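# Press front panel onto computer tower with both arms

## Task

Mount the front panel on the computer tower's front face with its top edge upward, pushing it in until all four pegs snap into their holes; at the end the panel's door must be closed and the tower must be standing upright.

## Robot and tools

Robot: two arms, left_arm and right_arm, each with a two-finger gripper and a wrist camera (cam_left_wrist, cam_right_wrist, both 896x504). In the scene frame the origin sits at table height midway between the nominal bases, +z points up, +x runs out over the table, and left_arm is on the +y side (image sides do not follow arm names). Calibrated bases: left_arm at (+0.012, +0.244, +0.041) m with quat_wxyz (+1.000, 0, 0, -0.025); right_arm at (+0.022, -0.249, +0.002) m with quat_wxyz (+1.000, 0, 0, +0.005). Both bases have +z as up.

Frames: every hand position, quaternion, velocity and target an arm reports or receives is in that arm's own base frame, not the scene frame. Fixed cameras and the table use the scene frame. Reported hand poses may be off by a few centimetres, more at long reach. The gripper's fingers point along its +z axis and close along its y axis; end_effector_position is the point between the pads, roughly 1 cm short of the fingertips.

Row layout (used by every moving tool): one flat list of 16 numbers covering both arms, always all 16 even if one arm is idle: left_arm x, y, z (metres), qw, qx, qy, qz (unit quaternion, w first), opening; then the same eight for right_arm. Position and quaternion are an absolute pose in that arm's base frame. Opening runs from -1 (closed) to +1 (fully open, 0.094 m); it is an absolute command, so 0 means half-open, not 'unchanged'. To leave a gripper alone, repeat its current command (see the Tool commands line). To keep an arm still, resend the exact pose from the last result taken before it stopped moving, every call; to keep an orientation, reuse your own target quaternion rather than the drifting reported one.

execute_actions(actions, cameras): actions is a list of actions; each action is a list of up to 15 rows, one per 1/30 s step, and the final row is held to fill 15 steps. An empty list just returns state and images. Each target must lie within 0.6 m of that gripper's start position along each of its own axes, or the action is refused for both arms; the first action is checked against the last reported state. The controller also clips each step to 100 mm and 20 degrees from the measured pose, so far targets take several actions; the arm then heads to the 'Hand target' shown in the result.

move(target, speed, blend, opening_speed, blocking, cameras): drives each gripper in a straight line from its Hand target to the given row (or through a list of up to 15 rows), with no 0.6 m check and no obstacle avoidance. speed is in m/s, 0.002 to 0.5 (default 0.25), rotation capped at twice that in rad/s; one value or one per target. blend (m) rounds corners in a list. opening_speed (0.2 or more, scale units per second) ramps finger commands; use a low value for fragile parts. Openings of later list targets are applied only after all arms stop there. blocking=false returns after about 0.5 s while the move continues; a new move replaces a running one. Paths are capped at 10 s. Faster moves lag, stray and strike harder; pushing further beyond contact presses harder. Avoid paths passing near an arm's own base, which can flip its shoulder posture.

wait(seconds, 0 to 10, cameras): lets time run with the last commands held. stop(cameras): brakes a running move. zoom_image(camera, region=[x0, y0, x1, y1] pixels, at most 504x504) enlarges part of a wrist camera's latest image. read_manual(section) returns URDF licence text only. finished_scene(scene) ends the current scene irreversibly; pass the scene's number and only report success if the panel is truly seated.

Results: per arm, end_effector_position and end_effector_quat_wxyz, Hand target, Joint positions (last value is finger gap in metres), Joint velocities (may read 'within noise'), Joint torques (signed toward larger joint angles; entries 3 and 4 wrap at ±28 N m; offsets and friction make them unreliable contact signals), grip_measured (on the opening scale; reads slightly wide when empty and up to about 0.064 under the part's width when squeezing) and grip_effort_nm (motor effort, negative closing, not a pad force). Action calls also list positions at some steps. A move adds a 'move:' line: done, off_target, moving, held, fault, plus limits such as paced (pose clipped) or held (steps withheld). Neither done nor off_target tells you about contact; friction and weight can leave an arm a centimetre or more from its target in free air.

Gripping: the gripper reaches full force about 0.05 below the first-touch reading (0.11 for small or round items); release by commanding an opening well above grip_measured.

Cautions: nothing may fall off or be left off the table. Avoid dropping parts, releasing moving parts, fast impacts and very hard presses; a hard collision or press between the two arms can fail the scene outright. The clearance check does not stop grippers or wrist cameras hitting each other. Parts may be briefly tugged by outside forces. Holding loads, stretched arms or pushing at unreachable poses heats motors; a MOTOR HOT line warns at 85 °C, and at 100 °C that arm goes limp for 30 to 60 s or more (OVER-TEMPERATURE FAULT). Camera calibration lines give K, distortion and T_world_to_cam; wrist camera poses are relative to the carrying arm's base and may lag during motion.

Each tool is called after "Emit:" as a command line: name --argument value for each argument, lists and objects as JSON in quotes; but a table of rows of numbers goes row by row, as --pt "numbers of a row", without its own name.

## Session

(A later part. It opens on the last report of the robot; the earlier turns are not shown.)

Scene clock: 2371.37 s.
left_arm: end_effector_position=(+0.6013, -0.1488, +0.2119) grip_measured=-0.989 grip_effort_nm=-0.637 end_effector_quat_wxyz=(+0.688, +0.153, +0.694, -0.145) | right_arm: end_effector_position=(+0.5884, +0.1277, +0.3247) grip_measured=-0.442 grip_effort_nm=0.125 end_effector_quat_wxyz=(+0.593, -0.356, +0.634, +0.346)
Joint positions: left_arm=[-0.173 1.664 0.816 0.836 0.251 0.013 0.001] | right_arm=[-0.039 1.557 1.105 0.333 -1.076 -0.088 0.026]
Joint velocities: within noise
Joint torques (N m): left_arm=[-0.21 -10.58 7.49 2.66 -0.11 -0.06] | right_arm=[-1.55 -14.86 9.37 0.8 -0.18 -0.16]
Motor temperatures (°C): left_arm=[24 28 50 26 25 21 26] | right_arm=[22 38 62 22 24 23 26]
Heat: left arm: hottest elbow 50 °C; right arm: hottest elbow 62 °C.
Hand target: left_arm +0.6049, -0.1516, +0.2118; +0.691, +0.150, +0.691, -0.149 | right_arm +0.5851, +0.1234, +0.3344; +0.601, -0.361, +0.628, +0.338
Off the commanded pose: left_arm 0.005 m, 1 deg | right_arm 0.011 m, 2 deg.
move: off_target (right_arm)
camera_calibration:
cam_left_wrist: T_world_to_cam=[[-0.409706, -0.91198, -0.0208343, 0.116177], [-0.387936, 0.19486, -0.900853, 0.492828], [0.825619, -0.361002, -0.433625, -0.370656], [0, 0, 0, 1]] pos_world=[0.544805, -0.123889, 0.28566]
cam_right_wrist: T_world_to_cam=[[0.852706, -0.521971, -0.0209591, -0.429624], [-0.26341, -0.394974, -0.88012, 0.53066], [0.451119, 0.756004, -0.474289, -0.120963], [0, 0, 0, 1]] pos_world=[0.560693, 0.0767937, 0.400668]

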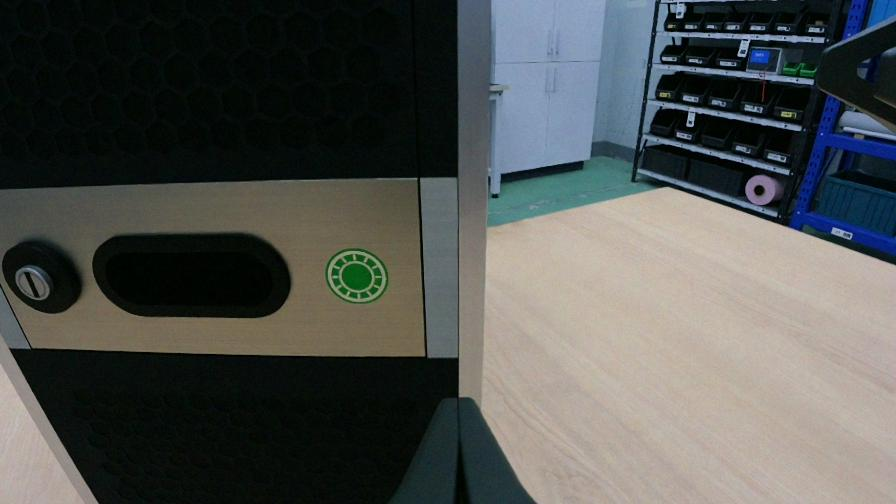

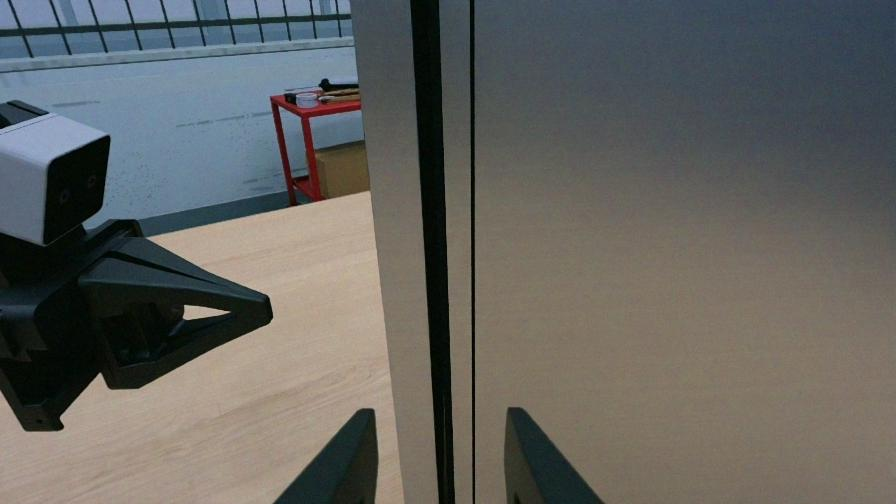

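Emit:
move --target '[0.6353,-0.1719,0.212,0.6911,0.1494,0.6911,-0.1494,-1.0,0.5850,0.1234,0.3345,0.6007,-0.3610,0.6283,0.3379,-0.44]' --speed 0.08 --cameras '["cam_left_wrist","cam_right_wrist"]'

Scene clock: 2402.17 s.
left_arm: end_effector_position=(+0.6227, -0.1663, +0.2099) grip_measured=-0.989 grip_effort_nm=-0.628 end_effector_quat_wxyz=(+0.690, +0.152, +0.692, -0.144) | right_arm: end_effector_position=(+0.5884, +0.1277, +0.3247) grip_measured=-0.442 grip_effort_nm=0.120 end_effector_quat_wxyz=(+0.593, -0.356, +0.634, +0.346)
Joint positions: left_arm=[-0.202 1.72 0.884 0.831 0.221 0.012 0.001] | right_arm=[-0.039 1.557 1.105 0.333 -1.076 -0.088 0.026]
Joint velocities: within noise
Joint torques (N m): left_arm=[-0.5 -10.7 9.68 1.91 -0.11 -0.1] | right_arm=[-1.73 -14.86 9.42 0.79 -0.15 -0.19]
Motor temperatures (°C): left_arm=[24 28 45 26 25 21 26] | right_arm=[22 39 59 22 24 23 26]
Heat: left arm: hottest elbow 45 °C; right arm: hottest elbow 59 °C.
Hand target: left_arm +0.6345, -0.1718, +0.2120; +0.691, +0.149, +0.691, -0.149 | right_arm +0.5851, +0.1234, +0.3344; +0.601, -0.361, +0.628, +0.338
Off the commanded pose: left_arm 0.014 m, 1 deg | right_arm 0.011 m, 2 deg.
move: off_target (left_arm, right_arm)
camera_calibration:
cam_left_wrist: T_world_to_cam=[[-0.408178, -0.912641, -0.021831, 0.108102], [-0.382723, 0.192786, -0.903524, 0.499702], [0.828802, -0.360444, -0.42798, -0.398509], [0, 0, 0, 1]] pos_world=[0.565658, -0.141317, 0.283299]
cam_right_wrist: T_world_to_cam=[[0.852706, -0.521971, -0.0209591, -0.429624], [-0.26341, -0.394974, -0.88012, 0.53066], [0.451119, 0.756004, -0.474289, -0.120963], [0, 0, 0, 1]] pos_world=[0.560693, 0.0767937, 0.400668]

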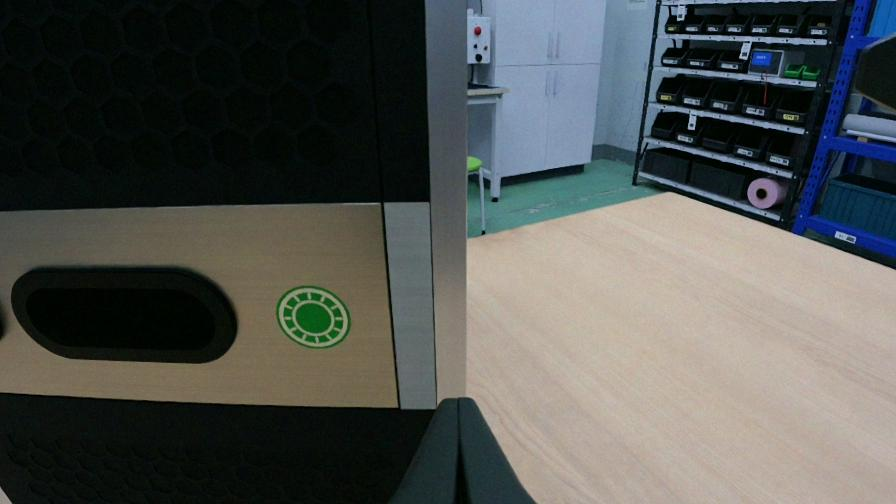

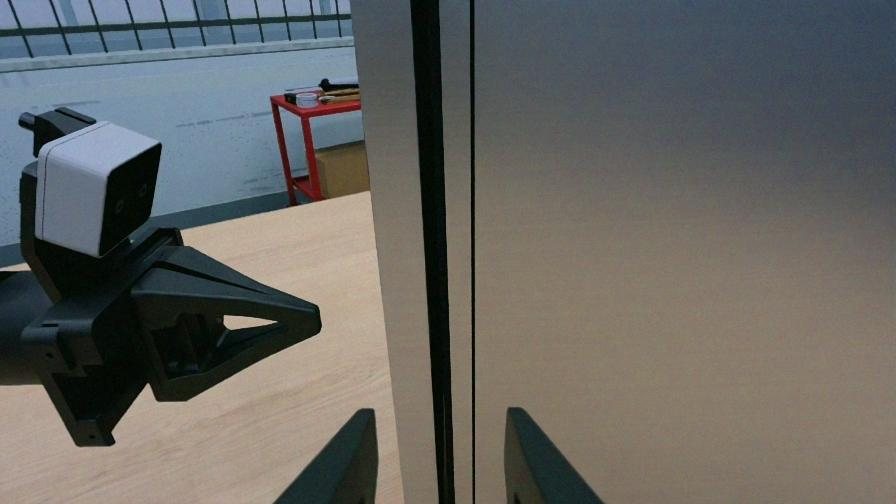

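Emit:
move --target '[0.6717,-0.1885,0.212,0.6911,0.1494,0.6911,-0.1494,-1.0,0.5850,0.1234,0.3345,0.6007,-0.3610,0.6283,0.3379,-0.44]' --speed 0.04 --cameras '["cam_right_wrist"]'

Scene clock: 2420.30 s.
left_arm: end_effector_position=(+0.6575, -0.1806, +0.2103) grip_measured=-0.989 grip_effort_nm=-0.637 end_effector_quat_wxyz=(+0.690, +0.152, +0.693, -0.144) | right_arm: end_effector_position=(+0.5884, +0.1277, +0.3247) grip_measured=-0.442 grip_effort_nm=0.125 end_effector_quat_wxyz=(+0.593, -0.356, +0.634, +0.346)
Joint positions: left_arm=[-0.216 1.793 0.996 0.79 0.206 0.012 0.001] | right_arm=[-0.039 1.557 1.105 0.333 -1.076 -0.088 0.026]
Joint velocities: within noise
Joint torques (N m): left_arm=[-0.62 -11.93 10.37 1.76 -0.17 -0.11] | right_arm=[-1.73 -15.09 9.31 0.98 -0.13 -0.19]
Motor temperatures (°C): left_arm=[24 28 43 26 24 21 26] | right_arm=[22 39 58 22 24 23 26]
Heat: left arm: hottest elbow 43 °C; right arm: hottest elbow 58 °C.
Hand target: left_arm +0.6707, -0.1882, +0.2121; +0.691, +0.149, +0.691, -0.149 | right_arm +0.5851, +0.1234, +0.3344; +0.601, -0.361, +0.628, +0.338
Off the commanded pose: left_arm 0.016 m, 1 deg | right_arm 0.011 m, 2 deg.
move: off_target (left_arm, right_arm)
camera_calibration:
cam_right_wrist: T_world_to_cam=[[0.852706, -0.521971, -0.0209591, -0.429624], [-0.26341, -0.394974, -0.88012, 0.53066], [0.451119, 0.756004, -0.474289, -0.120963], [0, 0, 0, 1]] pos_world=[0.560693, 0.0767937, 0.400668]
Images, in order (width x height): cam_right_wrist 896x504.

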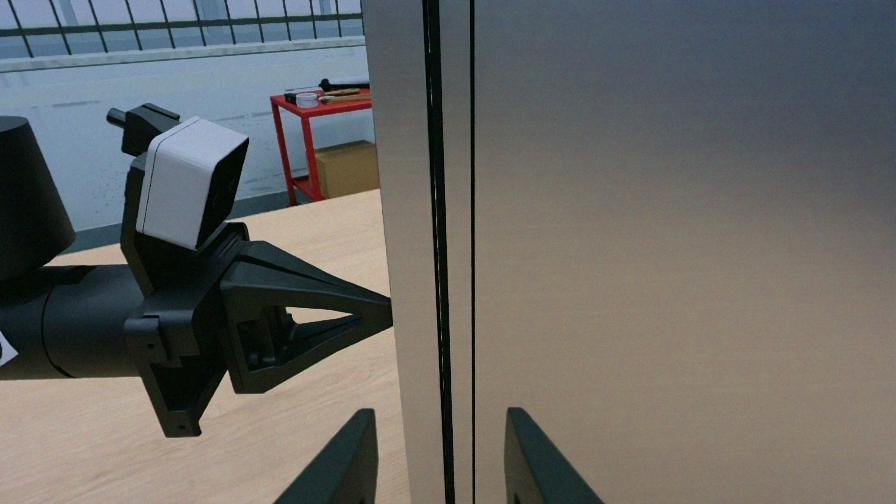

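Emit:
move --target '[0.6899,-0.1968,0.212,0.6911,0.1494,0.6911,-0.1494,-1.0,0.5850,0.1234,0.3345,0.6007,-0.3610,0.6283,0.3379,-0.44]' --speed 0.04 --cameras '["cam_right_wrist"]'

Emit:
zoom_image --camera "cam_right_wrist" --region '[360, 200, 500, 340]'

Scene clock: 2426.93 s.
left_arm: end_effector_position=(+0.6600, -0.1815, +0.2101) grip_measured=-0.989 grip_effort_nm=-0.632 end_effector_quat_wxyz=(+0.689, +0.152, +0.694, -0.143) | right_arm: end_effector_position=(+0.5884, +0.1277, +0.3247) grip_measured=-0.442 grip_effort_nm=0.125 end_effector_quat_wxyz=(+0.593, -0.356, +0.634, +0.346)
Joint positions: left_arm=[-0.217 1.797 1.004 0.784 0.203 0.012 0.001] | right_arm=[-0.039 1.557 1.105 0.333 -1.076 -0.088 0.026]
Joint velocities: within noise
Joint torques (N m): left_arm=[-0.73 -9.58 13.65 1.22 -0.38 -0.08] | right_arm=[-1.38 -15.33 9.43 0.88 -0.12 -0.21]
Motor temperatures (°C): left_arm=[24 28 43 26 24 21 26] | right_arm=[22 39 58 22 24 23 26]
Heat: left arm: hottest elbow 43 °C; right arm: hottest elbow 58 °C.
Hand target: left_arm +0.6859, -0.1959, +0.2119; +0.691, +0.149, +0.691, -0.149 | right_arm +0.5851, +0.1234, +0.3344; +0.601, -0.361, +0.628, +0.338
Off the commanded pose: left_arm 0.034 m, 1 deg | right_arm 0.011 m, 2 deg.
move: off_target (left_arm, right_arm)
camera_calibration:
cam_right_wrist: T_world_to_cam=[[0.852706, -0.521971, -0.0209591, -0.429624], [-0.26341, -0.394974, -0.88012, 0.53066], [0.451119, 0.756004, -0.474289, -0.120963], [0, 0, 0, 1]] pos_world=[0.560693, 0.0767937, 0.400668]
Images, in order (width x height): cam_right_wrist 896x504.

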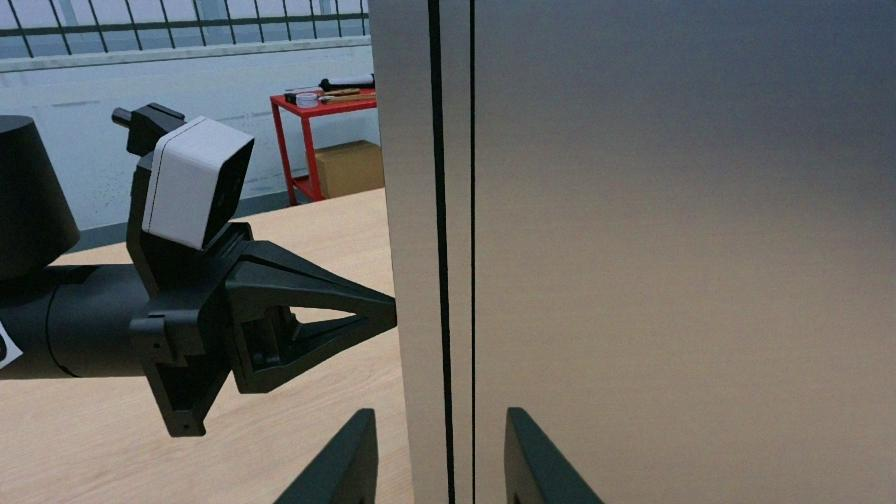

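Scaled by 3.600 from the camera's 896x504 image, which has a finer 1280x720 frame.

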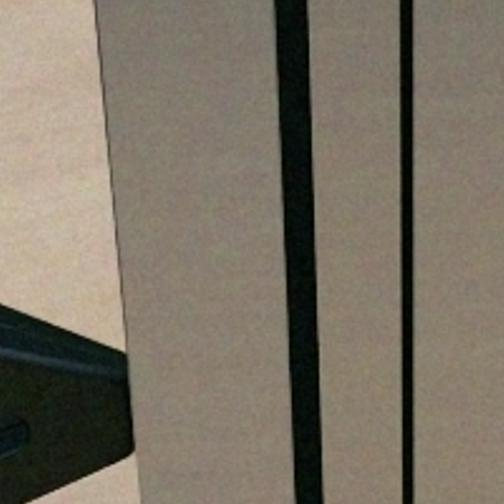

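Emit:
move --target '[0.7045,-0.2034,0.212,0.6911,0.1494,0.6911,-0.1494,-1.0,0.5850,0.1234,0.3345,0.6007,-0.3610,0.6283,0.3379,-0.44]' --speed 0.04 --cameras '["cam_right_wrist"]'

Emit:
zoom_image --camera "cam_right_wrist" --region '[360, 0, 500, 140]'

Emit:
zoom_image --camera "cam_right_wrist" --region '[360, 364, 500, 504]'

Scene clock: 2435.37 s.
left_arm: end_effector_position=(+0.6605, -0.1816, +0.2100) grip_measured=-0.989 grip_effort_nm=-0.632 end_effector_quat_wxyz=(+0.689, +0.152, +0.694, -0.143) | right_arm: end_effector_position=(+0.5884, +0.1277, +0.3247) grip_measured=-0.442 grip_effort_nm=0.125 end_effector_quat_wxyz=(+0.593, -0.356, +0.634, +0.346)
Joint positions: left_arm=[-0.217 1.797 1.006 0.78 0.203 0.012 0.001] | right_arm=[-0.039 1.557 1.105 0.333 -1.076 -0.088 0.026]
Joint velocities: within noise
Joint torques (N m): left_arm=[-1.38 -7.88 16.18 1.07 -0.65 -0.08] | right_arm=[-1.9 -15.21 9.4 0.69 -0.12 -0.17]
Motor temperatures (°C): left_arm=[24 28 45 26 25 21 26] | right_arm=[22 39 57 22 24 23 25]
Heat: left arm: hottest elbow 45 °C; right arm: hottest elbow 57 °C.
Hand target: left_arm +0.6964, -0.2015, +0.2119; +0.691, +0.149, +0.691, -0.149 | right_arm +0.5851, +0.1234, +0.3344; +0.601, -0.361, +0.628, +0.338
Off the commanded pose: left_arm 0.049 m, 1 deg | right_arm 0.011 m, 2 deg.
move: off_target (left_arm, right_arm)
camera_calibration:
cam_right_wrist: T_world_to_cam=[[0.852706, -0.521971, -0.0209591, -0.429624], [-0.26341, -0.394974, -0.88012, 0.53066], [0.451119, 0.756004, -0.474289, -0.120963], [0, 0, 0, 1]] pos_world=[0.560693, 0.0767937, 0.400668]
Images, in order (width x height): cam_right_wrist 896x504.

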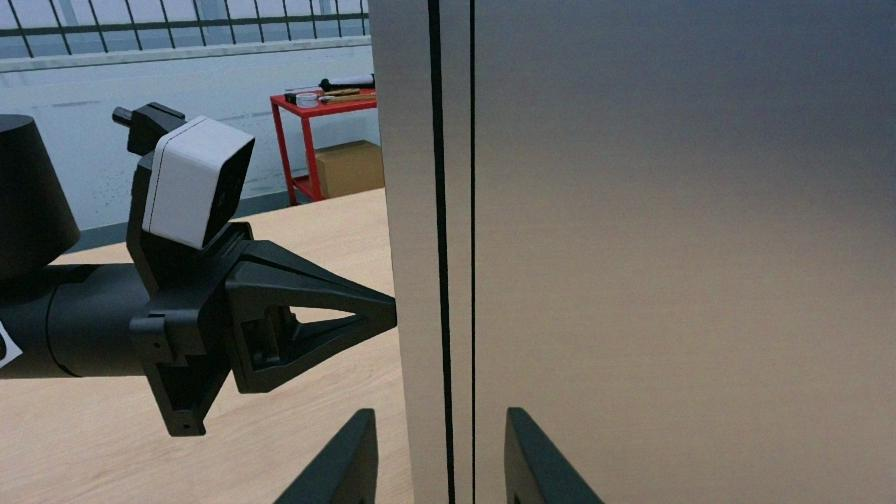

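Scaled by 3.600 from the camera's 896x504 image, which has a finer 1280x720 frame.

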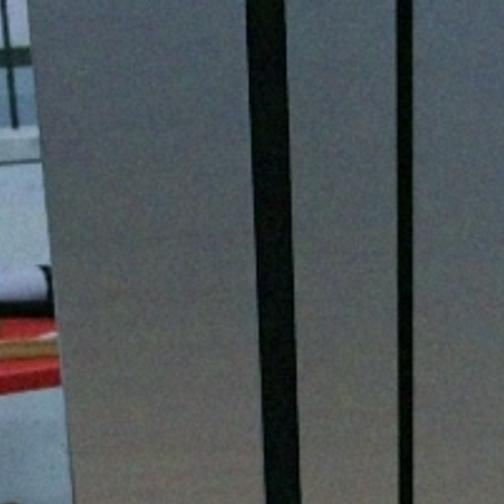

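Scaled by 3.600 from the camera's 896x504 image, which has a finer 1280x720 frame.

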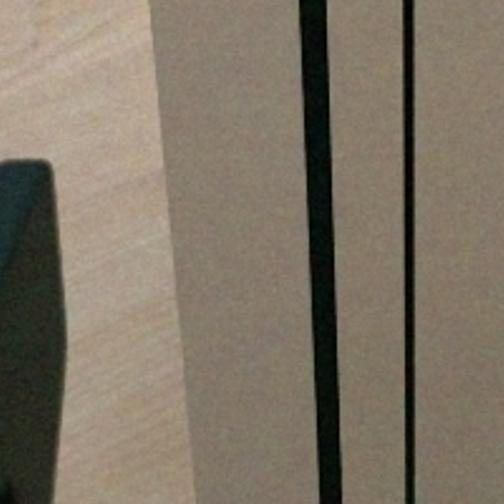

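Emit:
move --pt "0.601 -0.150 0.212 0.6911 0.1494 0.6911 -0.1494 -1.0 0.5850 0.1234 0.2900 0.6007 -0.3610 0.6283 0.3379 -0.44" --pt "0.697 0.0135 0.214 0.6911 0.1494 0.6911 -0.1494 -1.0 0.5850 0.1234 0.1600 0.6007 -0.3610 0.6283 0.3379 -0.44" --blend '[0.02,0]' --speed '[0.08,0.18]' --cameras '["cam_left_wrist","cam_right_wrist"]'

Emit:
zoom_image --camera "cam_right_wrist" --region '[360, 200, 500, 340]'

Emit:
zoom_image --camera "cam_right_wrist" --region '[360, 364, 500, 504]'

Scene clock: 2465.47 s.
left_arm: end_effector_position=(+0.6839, +0.0131, +0.2131) grip_measured=-0.989 grip_effort_nm=-0.637 end_effector_quat_wxyz=(+0.690, +0.151, +0.692, -0.145) | right_arm: end_effector_position=(+0.5834, +0.1280, +0.1580) grip_measured=-0.442 grip_effort_nm=0.129 end_effector_quat_wxyz=(+0.594, -0.359, +0.633, +0.343)
Joint positions: left_arm=[0.158 1.829 1.063 0.761 0.58 0.011 0.001] | right_arm=[-0.039 1.838 0.934 0.781 -1.077 -0.102 0.026]
Joint velocities: within noise
Joint torques (N m): left_arm=[-0.26 -12.75 10.1 1.74 0.09 -0.08] | right_arm=[-1.55 -14.27 6.97 1.98 -0.16 -0.04]
Motor temperatures (°C): left_arm=[24 27 50 26 25 21 26] | right_arm=[22 39 56 22 24 23 25]
Heat: left arm: hottest elbow 50 °C; right arm: hottest elbow 56 °C.
Hand target: left_arm +0.6963, +0.0133, +0.2141; +0.691, +0.149, +0.691, -0.149 | right_arm +0.5850, +0.1234, +0.1600; +0.601, -0.361, +0.628, +0.338
Off the commanded pose: left_arm 0.013 m, 1 deg | right_arm 0.005 m, 1 deg.
move: off_target (left_arm)
camera_calibration:
cam_left_wrist: T_world_to_cam=[[-0.407481, -0.91301, -0.0193043, 0.295838], [-0.383192, 0.190132, -0.903888, 0.491771], [0.828929, -0.36092, -0.427333, -0.383436], [0, 0, 0, 1]] pos_world=[0.626833, 0.038212, 0.286362]
cam_right_wrist: T_world_to_cam=[[0.853421, -0.521086, -0.0119374, -0.430765], [-0.257238, -0.401157, -0.879148, 0.37979], [0.453323, 0.753354, -0.476399, -0.198584], [0, 0, 0, 1]] pos_world=[0.555343, 0.0774944, 0.234144]

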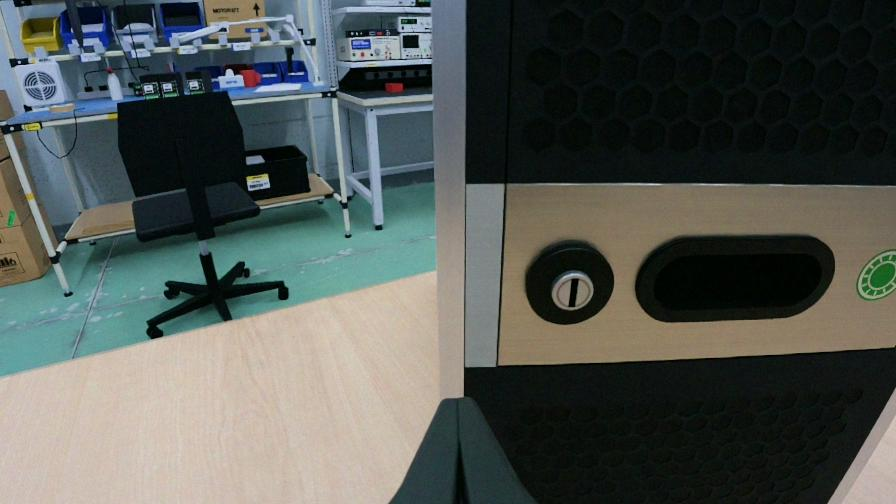

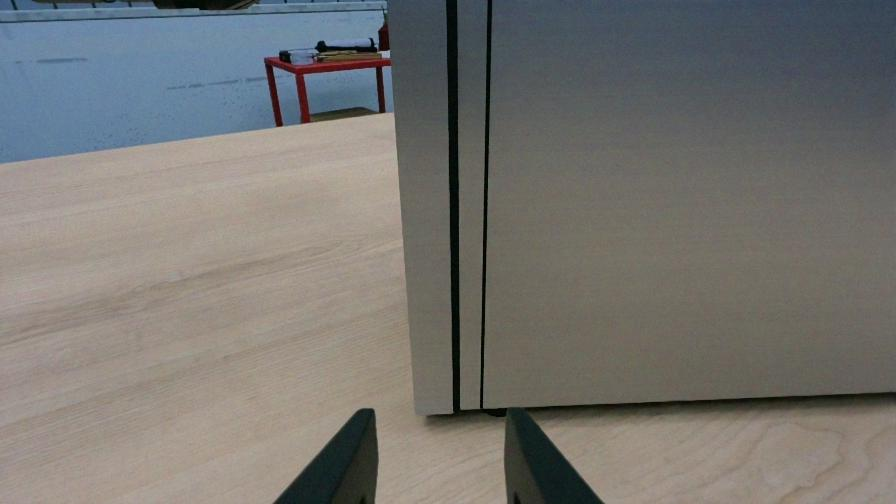

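Scaled by 3.600 from the camera's 896x504 image, which has a finer 1280x720 frame.

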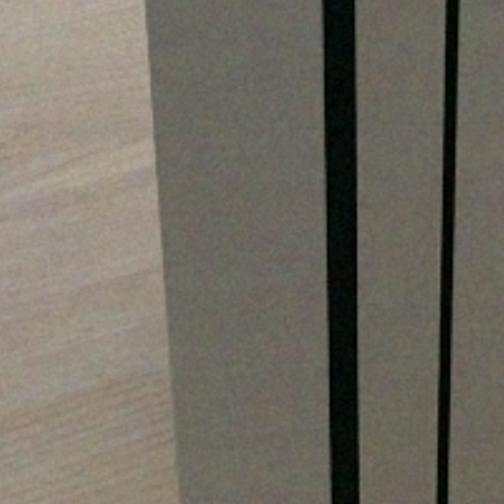

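Scaled by 3.600 from the camera's 896x504 image, which has a finer 1280x720 frame.

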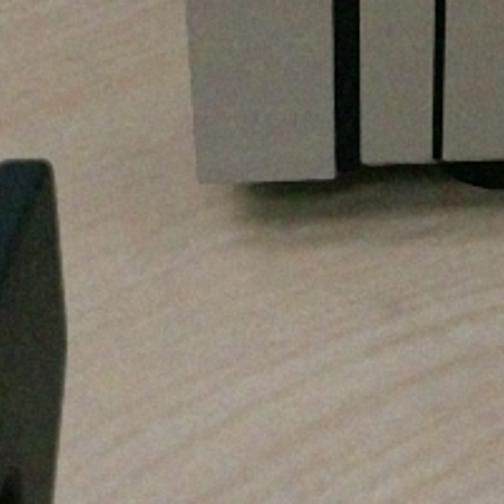

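Emit:
move --pt "0.7400 -0.0060 0.214 0.6911 0.1494 0.6911 -0.1494 -1.0 0.5850 0.1234 0.1600 0.6007 -0.3610 0.6283 0.3379 -0.44" --pt "0.7808 -0.0245 0.214 0.6911 0.1494 0.6911 -0.1494 -1.0 0.5850 0.1234 0.1600 0.6007 -0.3610 0.6283 0.3379 -0.44" --blend '[0.01,0]' --speed '[0.1,0.03]' --cameras '["cam_left_wrist","cam_right_wrist"]'

Emit:
zoom_image --camera "cam_right_wrist" --region '[360, 300, 500, 440]'

Scene clock: 2492.67 s.
left_arm: end_effector_position=(+0.7373, -0.0084, +0.2128) grip_measured=-0.989 grip_effort_nm=-0.632 end_effector_quat_wxyz=(+0.687, +0.151, +0.695, -0.147) | right_arm: end_effector_position=(+0.5835, +0.1280, +0.1581) grip_measured=-0.442 grip_effort_nm=0.125 end_effector_quat_wxyz=(+0.594, -0.359, +0.632, +0.343)
Joint positions: left_arm=[0.108 1.926 1.228 0.683 0.533 0.011 0.001] | right_arm=[-0.039 1.838 0.934 0.781 -1.077 -0.102 0.026]
Joint velocities: within noise
Joint torques (N m): left_arm=[-2.61 -10.7 16.02 1.1 -1.45 -0.09] | right_arm=[-1.9 -14.68 6.9 1.89 -0.15 -0.06]
Motor temperatures (°C): left_arm=[24 28 47 26 25 21 26] | right_arm=[22 37 53 22 24 23 25]
Heat: left arm: hottest elbow 47 °C; right arm: hottest elbow 53 °C.
Hand target: left_arm +0.7728, -0.0250, +0.2139; +0.691, +0.149, +0.691, -0.150 | right_arm +0.5850, +0.1234, +0.1601; +0.601, -0.361, +0.628, +0.338
Off the commanded pose: left_arm 0.046 m, 1 deg | right_arm 0.005 m, 1 deg.
move: off_target (left_arm)
camera_calibration:
cam_left_wrist: T_world_to_cam=[[-0.410429, -0.911774, -0.01469, 0.299198], [-0.391192, 0.190599, -0.900356, 0.521218], [0.823721, -0.363785, -0.434906, -0.430166], [0, 0, 0, 1]] pos_world=[0.681033, 0.0169694, 0.286595]
cam_right_wrist: T_world_to_cam=[[0.853425, -0.521086, -0.0116042, -0.430826], [-0.256903, -0.40117, -0.87924, 0.379664], [0.453504, 0.753347, -0.476237, -0.19869], [0, 0, 0, 1]] pos_world=[0.555321, 0.0774952, 0.234193]

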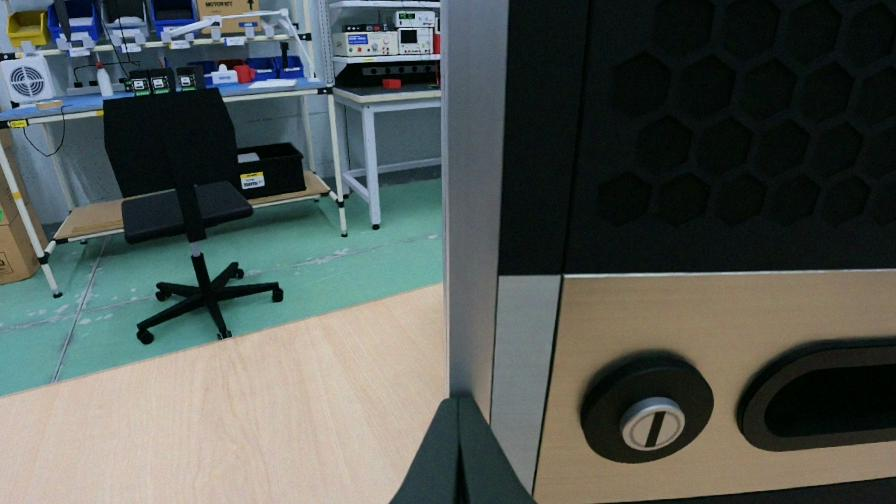

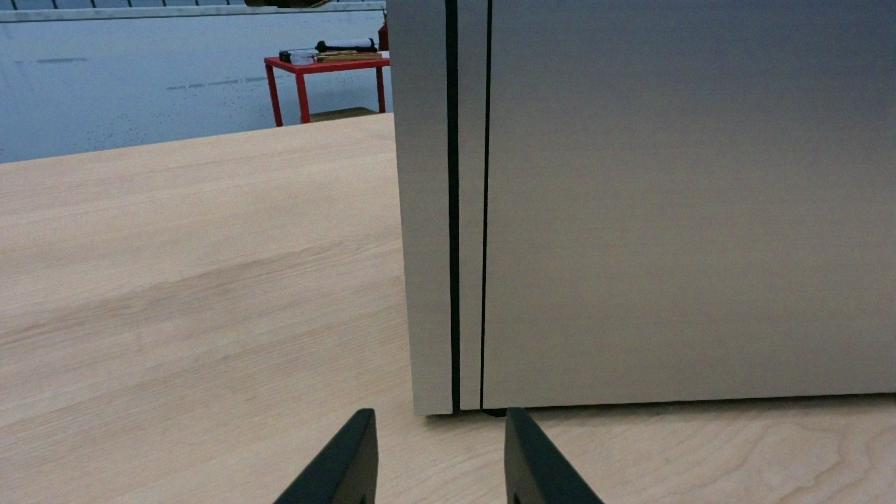

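Scaled by 3.600 from the camera's 896x504 image, which has a finer 1280x720 frame.

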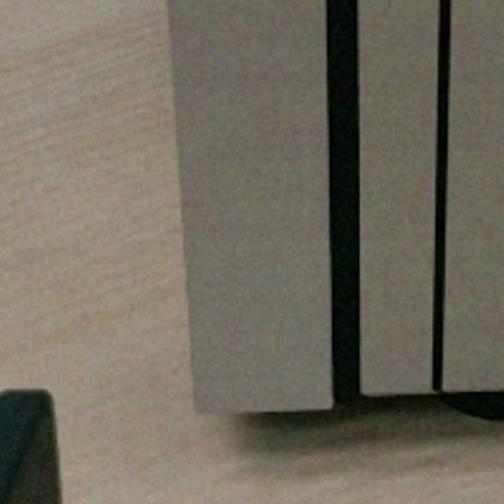

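Emit:
move --pt "0.6900 0.0165 0.216 0.6911 0.1494 0.6911 -0.1494 -1.0 0.5850 0.1234 0.1600 0.6007 -0.3610 0.6283 0.3379 -0.44" --pt "0.620 0.090 0.215 0.5093 -0.0522 0.7366 -0.4420 -1.0 0.5850 0.1234 0.1600 0.6007 -0.3610 0.6283 0.3379 -0.44" --pt "0.745 0.101 0.190 0.2453 -0.2453 0.6632 -0.6632 -1.0 0.5850 0.1234 0.1600 0.6007 -0.3610 0.6283 0.3379 -0.44" --blend '[0.02,0.04,0]' --speed '[0.08,0.25,0.25]' --cameras '["cam_left_wrist","cam_right_wrist"]'

Emit:
zoom_image --camera "cam_right_wrist" --region '[360, 300, 500, 440]'

Scene clock: 2537.13 s.
left_arm: end_effector_position=(+0.7330, +0.1023, +0.1901) grip_measured=-0.989 grip_effort_nm=-0.628 end_effector_quat_wxyz=(+0.242, -0.253, +0.664, -0.660) | right_arm: end_effector_position=(+0.5835, +0.1280, +0.1581) grip_measured=-0.442 grip_effort_nm=0.125 end_effector_quat_wxyz=(+0.594, -0.359, +0.632, +0.343)
Joint positions: left_arm=[0.359 2.122 1.498 0.592 1.213 -1.554 0.001] | right_arm=[-0.039 1.838 0.934 0.781 -1.077 -0.102 0.026]
Joint velocities: within noise
Joint torques (N m): left_arm=[-0.79 -16.79 10.74 2.48 0.01 -0.02] | right_arm=[-1.67 -14.51 6.95 1.87 -0.19 -0.08]
Motor temperatures (°C): left_arm=[24 29 51 26 26 21 26] | right_arm=[22 37 50 22 24 23 25]
Heat: left arm: hottest elbow 51 °C; right arm: hottest elbow 50 °C.
Hand target: left_arm +0.7443, +0.1009, +0.1899; +0.245, -0.246, +0.664, -0.663 | right_arm +0.5850, +0.1234, +0.1601; +0.601, -0.361, +0.628, +0.338
Off the commanded pose: left_arm 0.012 m, 1 deg | right_arm 0.005 m, 1 deg.
move: off_target (left_arm)
camera_calibration:
cam_left_wrist: T_world_to_cam=[[0.00983996, -0.00907958, 0.99991, -0.195279], [-0.961309, -0.275383, 0.00695951, 0.771127], [0.275295, -0.961292, -0.011438, -0.0135994], [0, 0, 0, 1]] pos_world=[0.746957, 0.197509, 0.18974]
cam_right_wrist: T_world_to_cam=[[0.853425, -0.521086, -0.0116042, -0.430826], [-0.256903, -0.40117, -0.87924, 0.379664], [0.453504, 0.753347, -0.476237, -0.19869], [0, 0, 0, 1]] pos_world=[0.555321, 0.0774952, 0.234193]

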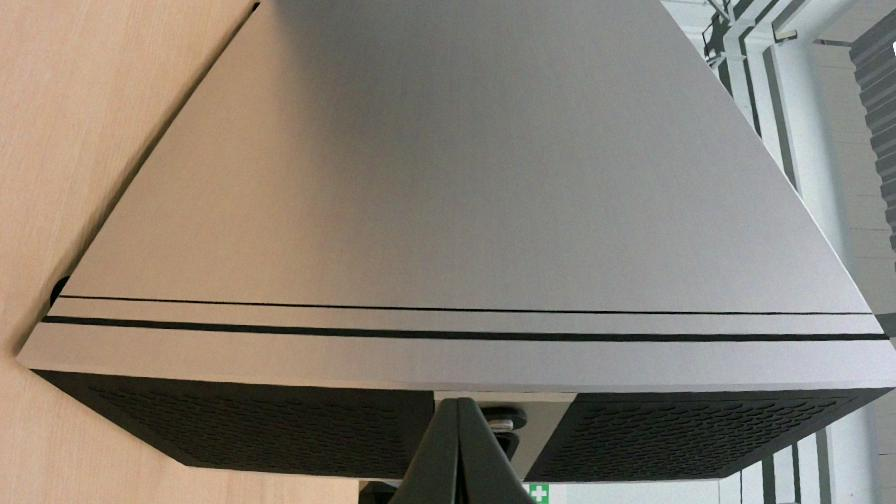

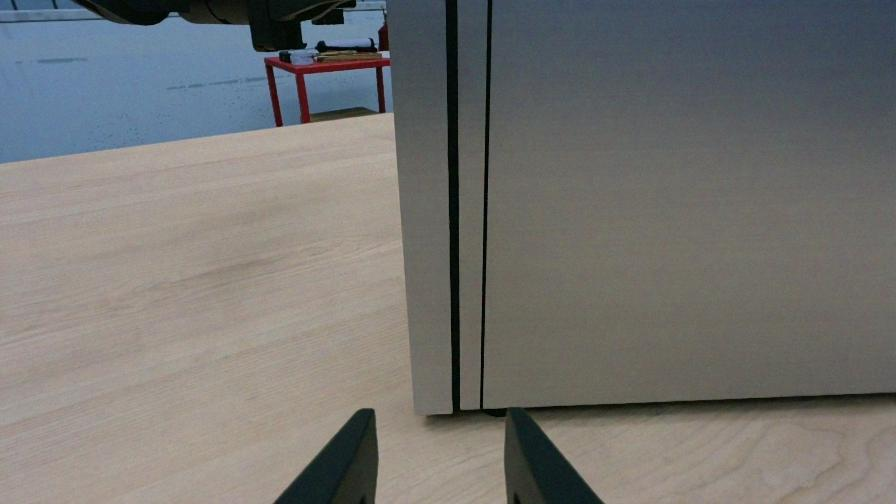

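Scaled by 3.600 from the camera's 896x504 image, which has a finer 1280x720 frame.

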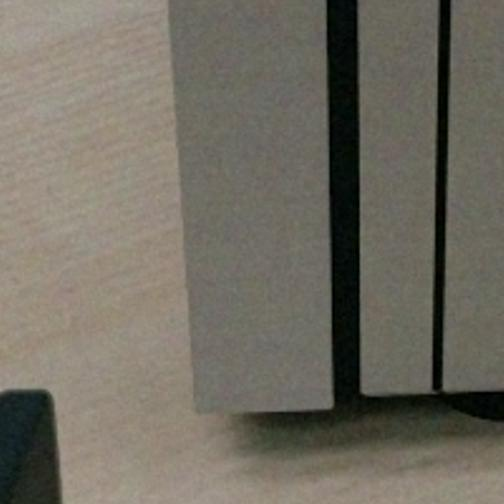

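Emit:
zoom_image --camera "cam_left_wrist" --region '[10, 270, 150, 410]'

Emit:
zoom_image --camera "cam_left_wrist" --region '[380, 270, 520, 410]'

Emit:
zoom_image --camera "cam_left_wrist" --region '[756, 270, 896, 410]'

Scaled by 3.600 from the camera's 896x504 image, which has a finer 1280x720 frame.

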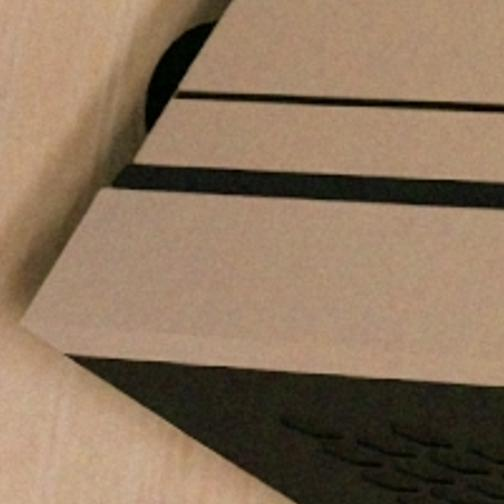

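Scaled by 3.600 from the camera's 896x504 image, which has a finer 1280x720 frame.

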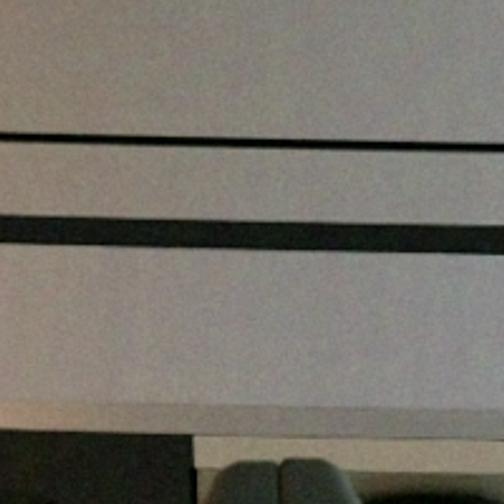

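Scaled by 3.600 from the camera's 896x504 image, which has a finer 1280x720 frame.

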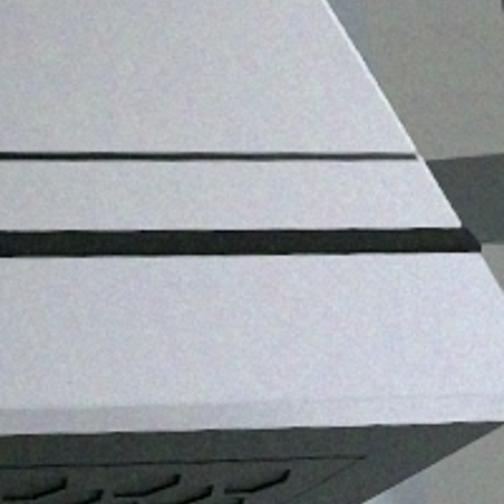

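Emit:
move --pt "0.620 0.090 0.200 0.5093 -0.0522 0.7366 -0.4420 -1.0 0.5850 0.1234 0.1600 0.6007 -0.3610 0.6283 0.3379 -0.44" --pt "0.575 -0.050 0.180 0.6911 0.1494 0.6911 -0.1494 -1.0 0.5850 0.1234 0.1600 0.6007 -0.3610 0.6283 0.3379 -0.44" --pt "0.5989 -0.1554 0.154 0.6911 0.1494 0.6911 -0.1494 -1.0 0.5850 0.1234 0.1600 0.6007 -0.3610 0.6283 0.3379 -0.44" --blend '[0.04,0.04,0]' --speed '[0.25,0.25,0.2]' --cameras '["cam_left_wrist"]'

Scene clock: 2577.00 s.
left_arm: end_effector_position=(+0.5873, -0.1540, +0.1479) grip_measured=-0.989 grip_effort_nm=-0.632 end_effector_quat_wxyz=(+0.680, +0.146, +0.702, -0.154) | right_arm: end_effector_position=(+0.5835, +0.1280, +0.1581) grip_measured=-0.442 grip_effort_nm=0.125 end_effector_quat_wxyz=(+0.594, -0.359, +0.632, +0.343)
Joint positions: left_arm=[-0.188 1.794 0.752 1.014 0.24 -0.012 0.001] | right_arm=[-0.039 1.838 0.934 0.781 -1.077 -0.102 0.026]
Joint velocities: within noise
Joint torques (N m): left_arm=[0.15 -10.81 7.83 2.76 -0.11 0.11] | right_arm=[-2.14 -14.33 6.97 1.83 -0.16 -0.08]
Motor temperatures (°C): left_arm=[24 30 49 26 25 21 26] | right_arm=[22 37 49 22 24 23 25]
Heat: left arm: hottest elbow 49 °C; right arm: hottest elbow 49 °C.
Hand target: left_arm +0.5983, -0.1552, +0.1540; +0.691, +0.149, +0.691, -0.149 | right_arm +0.5850, +0.1234, +0.1601; +0.601, -0.361, +0.628, +0.338
Off the commanded pose: left_arm 0.013 m, 2 deg | right_arm 0.005 m, 1 deg.
move: off_target (left_arm)
camera_calibration:
cam_left_wrist: T_world_to_cam=[[-0.413286, -0.910575, 0.00692678, 0.102533], [-0.4106, 0.17956, -0.893961, 0.44066], [0.812774, -0.372306, -0.448092, -0.380744], [0, 0, 0, 1]] pos_world=[0.53277, -0.127514, 0.222614]
Images, in order (width x height): cam_left_wrist 896x504.

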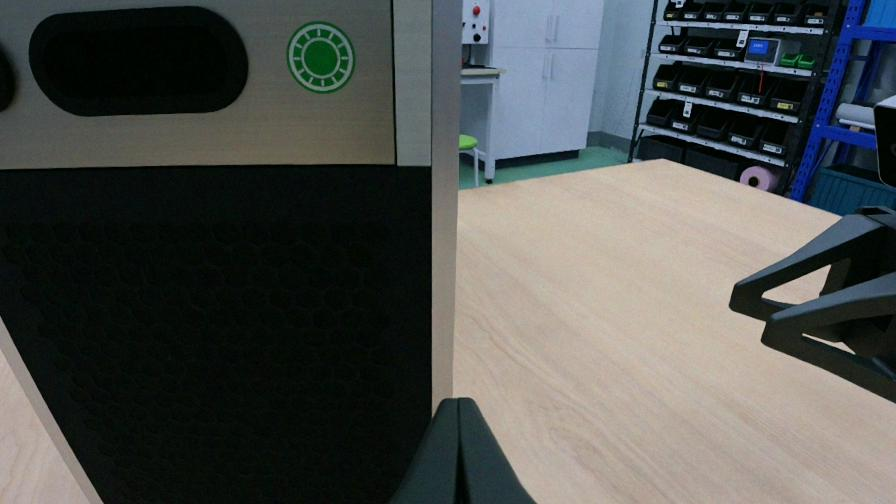

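Emit:
move --target '[0.6368,-0.1687,0.156,0.6911,0.1494,0.6911,-0.1494,-1.0,0.5850,0.1234,0.1600,0.6007,-0.3610,0.6283,0.3379,-0.44]' --speed 0.1 --cameras '["cam_left_wrist"]'

Scene clock: 2590.13 s.
left_arm: end_effector_position=(+0.6258, -0.1620, +0.1573) grip_measured=-0.989 grip_effort_nm=-0.637 end_effector_quat_wxyz=(+0.690, +0.144, +0.693, -0.152) | right_arm: end_effector_position=(+0.5835, +0.1280, +0.1581) grip_measured=-0.442 grip_effort_nm=0.120 end_effector_quat_wxyz=(+0.594, -0.359, +0.632, +0.343)
Joint positions: left_arm=[-0.193 1.85 0.868 0.981 0.228 -0.012 0.001] | right_arm=[-0.039 1.838 0.934 0.781 -1.077 -0.102 0.026]
Joint velocities: within noise
Joint torques (N m): left_arm=[-0.56 -11.69 8.43 1.81 -0.1 0.15] | right_arm=[-2.14 -14.51 7.12 1.85 -0.14 -0.08]
Motor temperatures (°C): left_arm=[24 30 48 26 25 21 26] | right_arm=[22 37 49 22 24 23 25]
Heat: left arm: hottest elbow 48 °C; right arm: hottest elbow 49 °C.
Hand target: left_arm +0.6361, -0.1686, +0.1561; +0.691, +0.149, +0.691, -0.149 | right_arm +0.5850, +0.1234, +0.1601; +0.601, -0.361, +0.628, +0.338
Off the commanded pose: left_arm 0.013 m, 1 deg | right_arm 0.005 m, 1 deg.
move: off_target (left_arm)
camera_calibration:
cam_left_wrist: T_world_to_cam=[[-0.406077, -0.913838, 0.000704953, 0.107014], [-0.388726, 0.172038, -0.905149, 0.453162], [0.827039, -0.367835, -0.425094, -0.422615], [0, 0, 0, 1]] pos_world=[0.569131, -0.13562, 0.230453]
Images, in order (width x height): cam_left_wrist 896x504.

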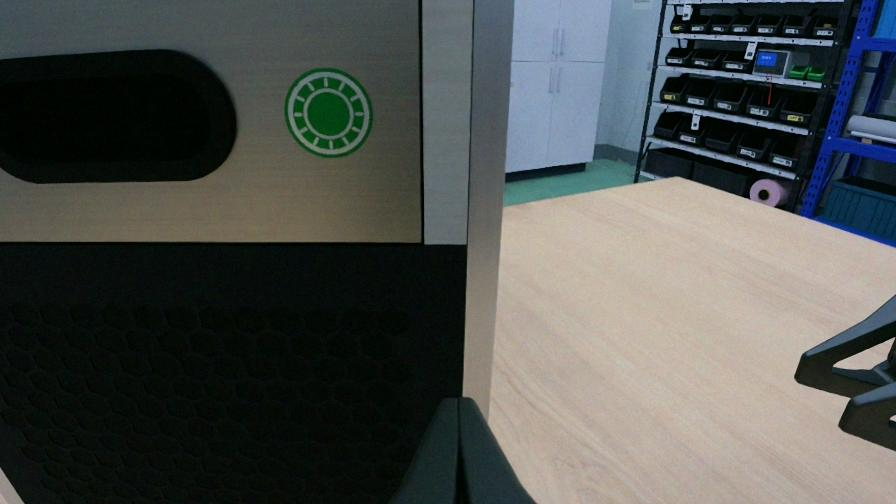

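Emit:
move --target '[0.6430,-0.1775,0.154,0.6911,0.1494,0.6911,-0.1494,-1.0,0.5850,0.1234,0.1600,0.6007,-0.3610,0.6283,0.3379,-0.44]' --speed 0.1 --cameras '["cam_left_wrist"]'

Scene clock: 2616.27 s.
left_arm: end_effector_position=(+0.6319, -0.1714, +0.1554) grip_measured=-0.989 grip_effort_nm=-0.632 end_effector_quat_wxyz=(+0.690, +0.144, +0.693, -0.152) | right_arm: end_effector_position=(+0.5835, +0.1280, +0.1581) grip_measured=-0.442 grip_effort_nm=0.125 end_effector_quat_wxyz=(+0.594, -0.359, +0.632, +0.343)
Joint positions: left_arm=[-0.209 1.868 0.892 0.975 0.213 -0.012 0.001] | right_arm=[-0.039 1.838 0.934 0.781 -1.077 -0.102 0.026]
Joint velocities: within noise
Joint torques (N m): left_arm=[-0.21 -11.75 8.49 1.8 -0.1 0.15] | right_arm=[-1.73 -14.45 6.99 1.88 -0.14 -0.09]
Motor temperatures (°C): left_arm=[24 29 45 26 25 21 26] | right_arm=[22 37 48 22 24 23 25]
Heat: left arm: hottest elbow 45 °C; right arm: hottest elbow 48 °C.
Hand target: left_arm +0.6424, -0.1775, +0.1540; +0.691, +0.149, +0.691, -0.150 | right_arm +0.5850, +0.1234, +0.1601; +0.601, -0.361, +0.628, +0.338
Off the commanded pose: left_arm 0.013 m, 1 deg | right_arm 0.005 m, 1 deg.
move: off_target (left_arm)
camera_calibration:
cam_left_wrist: T_world_to_cam=[[-0.407471, -0.913218, 0.000677672, 0.101929], [-0.388458, 0.172656, -0.905146, 0.455404], [0.826479, -0.369085, -0.425099, -0.431828], [0, 0, 0, 1]] pos_world=[0.575336, -0.144926, 0.228568]
Images, in order (width x height): cam_left_wrist 896x504.

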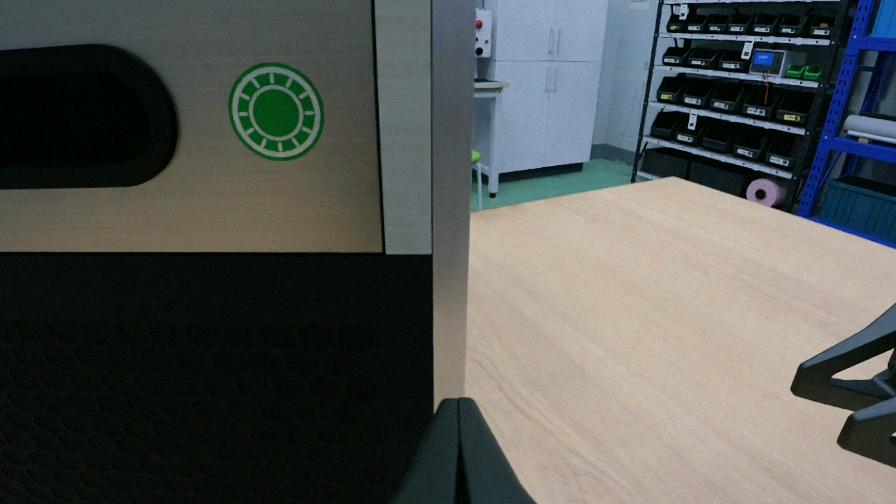

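Emit:
move --pt "0.6630 -0.1866 0.154 0.6911 0.1494 0.6911 -0.1494 -1.0 0.5850 0.1234 0.1600 0.6007 -0.3610 0.6283 0.3379 -0.44" --pt "0.7064 -0.2063 0.154 0.6911 0.1494 0.6911 -0.1494 -1.0 0.5850 0.1234 0.1600 0.6007 -0.3610 0.6283 0.3379 -0.44" --blend '[0.01,0]' --speed '[0.08,0.03]' --cameras '["cam_left_wrist","cam_right_wrist"]'

Emit:
zoom_image --camera "cam_right_wrist" --region '[360, 300, 500, 440]'

Emit:
zoom_image --camera "cam_right_wrist" --region '[360, 0, 500, 140]'

Scene clock: 2636.00 s.
left_arm: end_effector_position=(+0.6598, -0.1829, +0.1559) grip_measured=-0.989 grip_effort_nm=-0.628 end_effector_quat_wxyz=(+0.689, +0.144, +0.694, -0.151) | right_arm: end_effector_position=(+0.5835, +0.1280, +0.1581) grip_measured=-0.442 grip_effort_nm=0.129 end_effector_quat_wxyz=(+0.594, -0.359, +0.632, +0.343)
Joint positions: left_arm=[-0.22 1.915 0.983 0.926 0.201 -0.011 0.001] | right_arm=[-0.039 1.838 0.934 0.781 -1.077 -0.102 0.026]
Joint velocities: within noise
Joint torques (N m): left_arm=[-2.14 -8.7 15.8 0.44 -0.74 0.14] | right_arm=[-1.96 -15.5 6.97 1.7 -0.18 -0.04]
Motor temperatures (°C): left_arm=[24 29 45 26 25 21 26] | right_arm=[22 37 48 22 24 23 25]
Heat: left arm: hottest elbow 45 °C; right arm: hottest elbow 48 °C.
Hand target: left_arm +0.6974, -0.2043, +0.1550; +0.691, +0.149, +0.691, -0.150 | right_arm +0.5850, +0.1234, +0.1601; +0.601, -0.361, +0.628, +0.338
Off the commanded pose: left_arm 0.052 m, 1 deg | right_arm 0.005 m, 1 deg.
move: off_target (left_arm)
camera_calibration:
cam_left_wrist: T_world_to_cam=[[-0.406078, -0.913838, 0.000718397, 0.101775], [-0.392138, 0.173542, -0.903389, 0.470918], [0.825426, -0.367128, -0.428822, -0.457277], [0, 0, 0, 1]] pos_world=[0.603442, -0.156598, 0.229259]
cam_right_wrist: T_world_to_cam=[[0.853425, -0.521086, -0.0116042, -0.430826], [-0.256903, -0.40117, -0.87924, 0.379664], [0.453504, 0.753347, -0.476237, -0.19869], [0, 0, 0, 1]] pos_world=[0.555321, 0.0774952, 0.234193]

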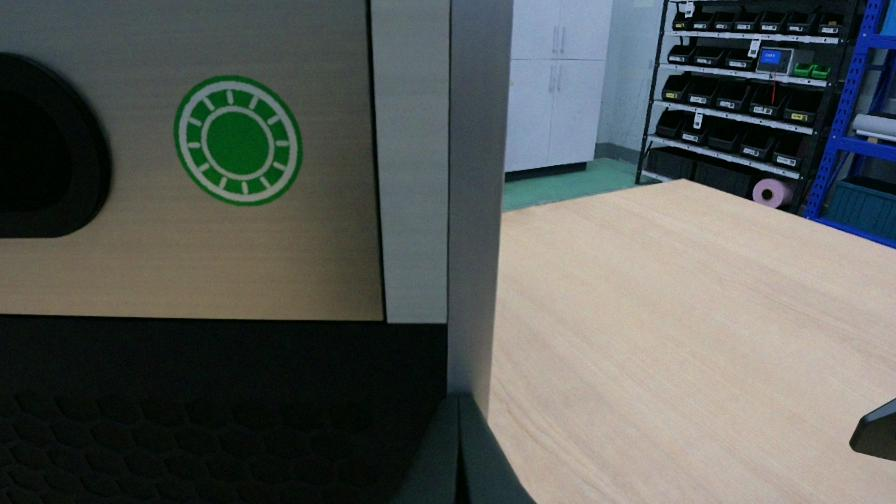

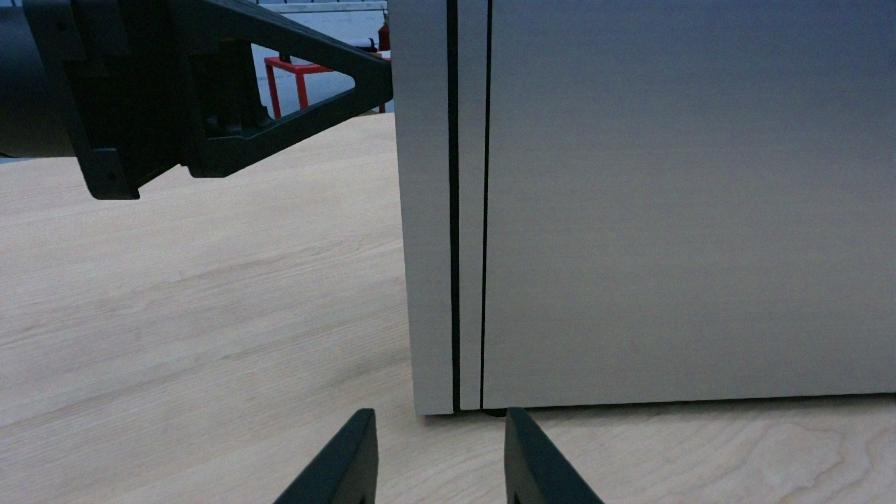

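Scaled by 3.600 from the camera's 896x504 image, which has a finer 1280x720 frame.

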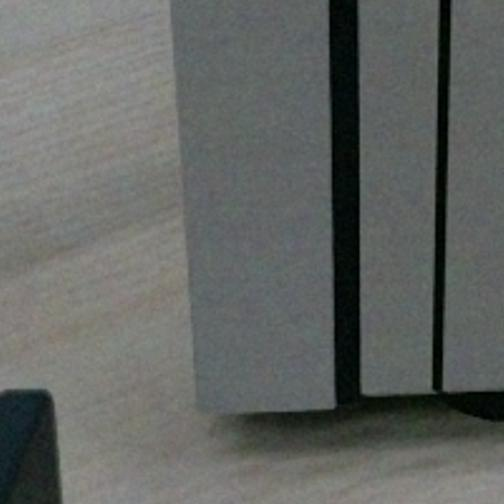

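Scaled by 3.600 from the camera's 896x504 image, which has a finer 1280x720 frame.

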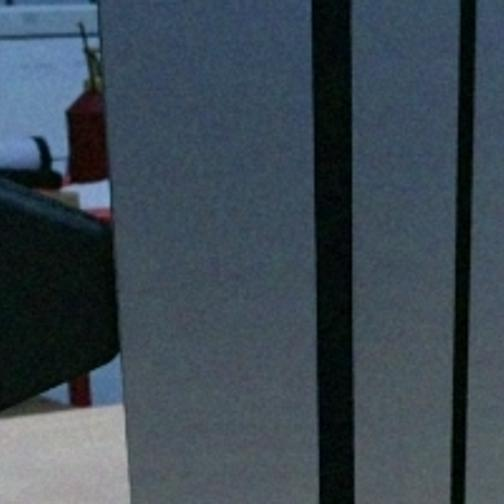

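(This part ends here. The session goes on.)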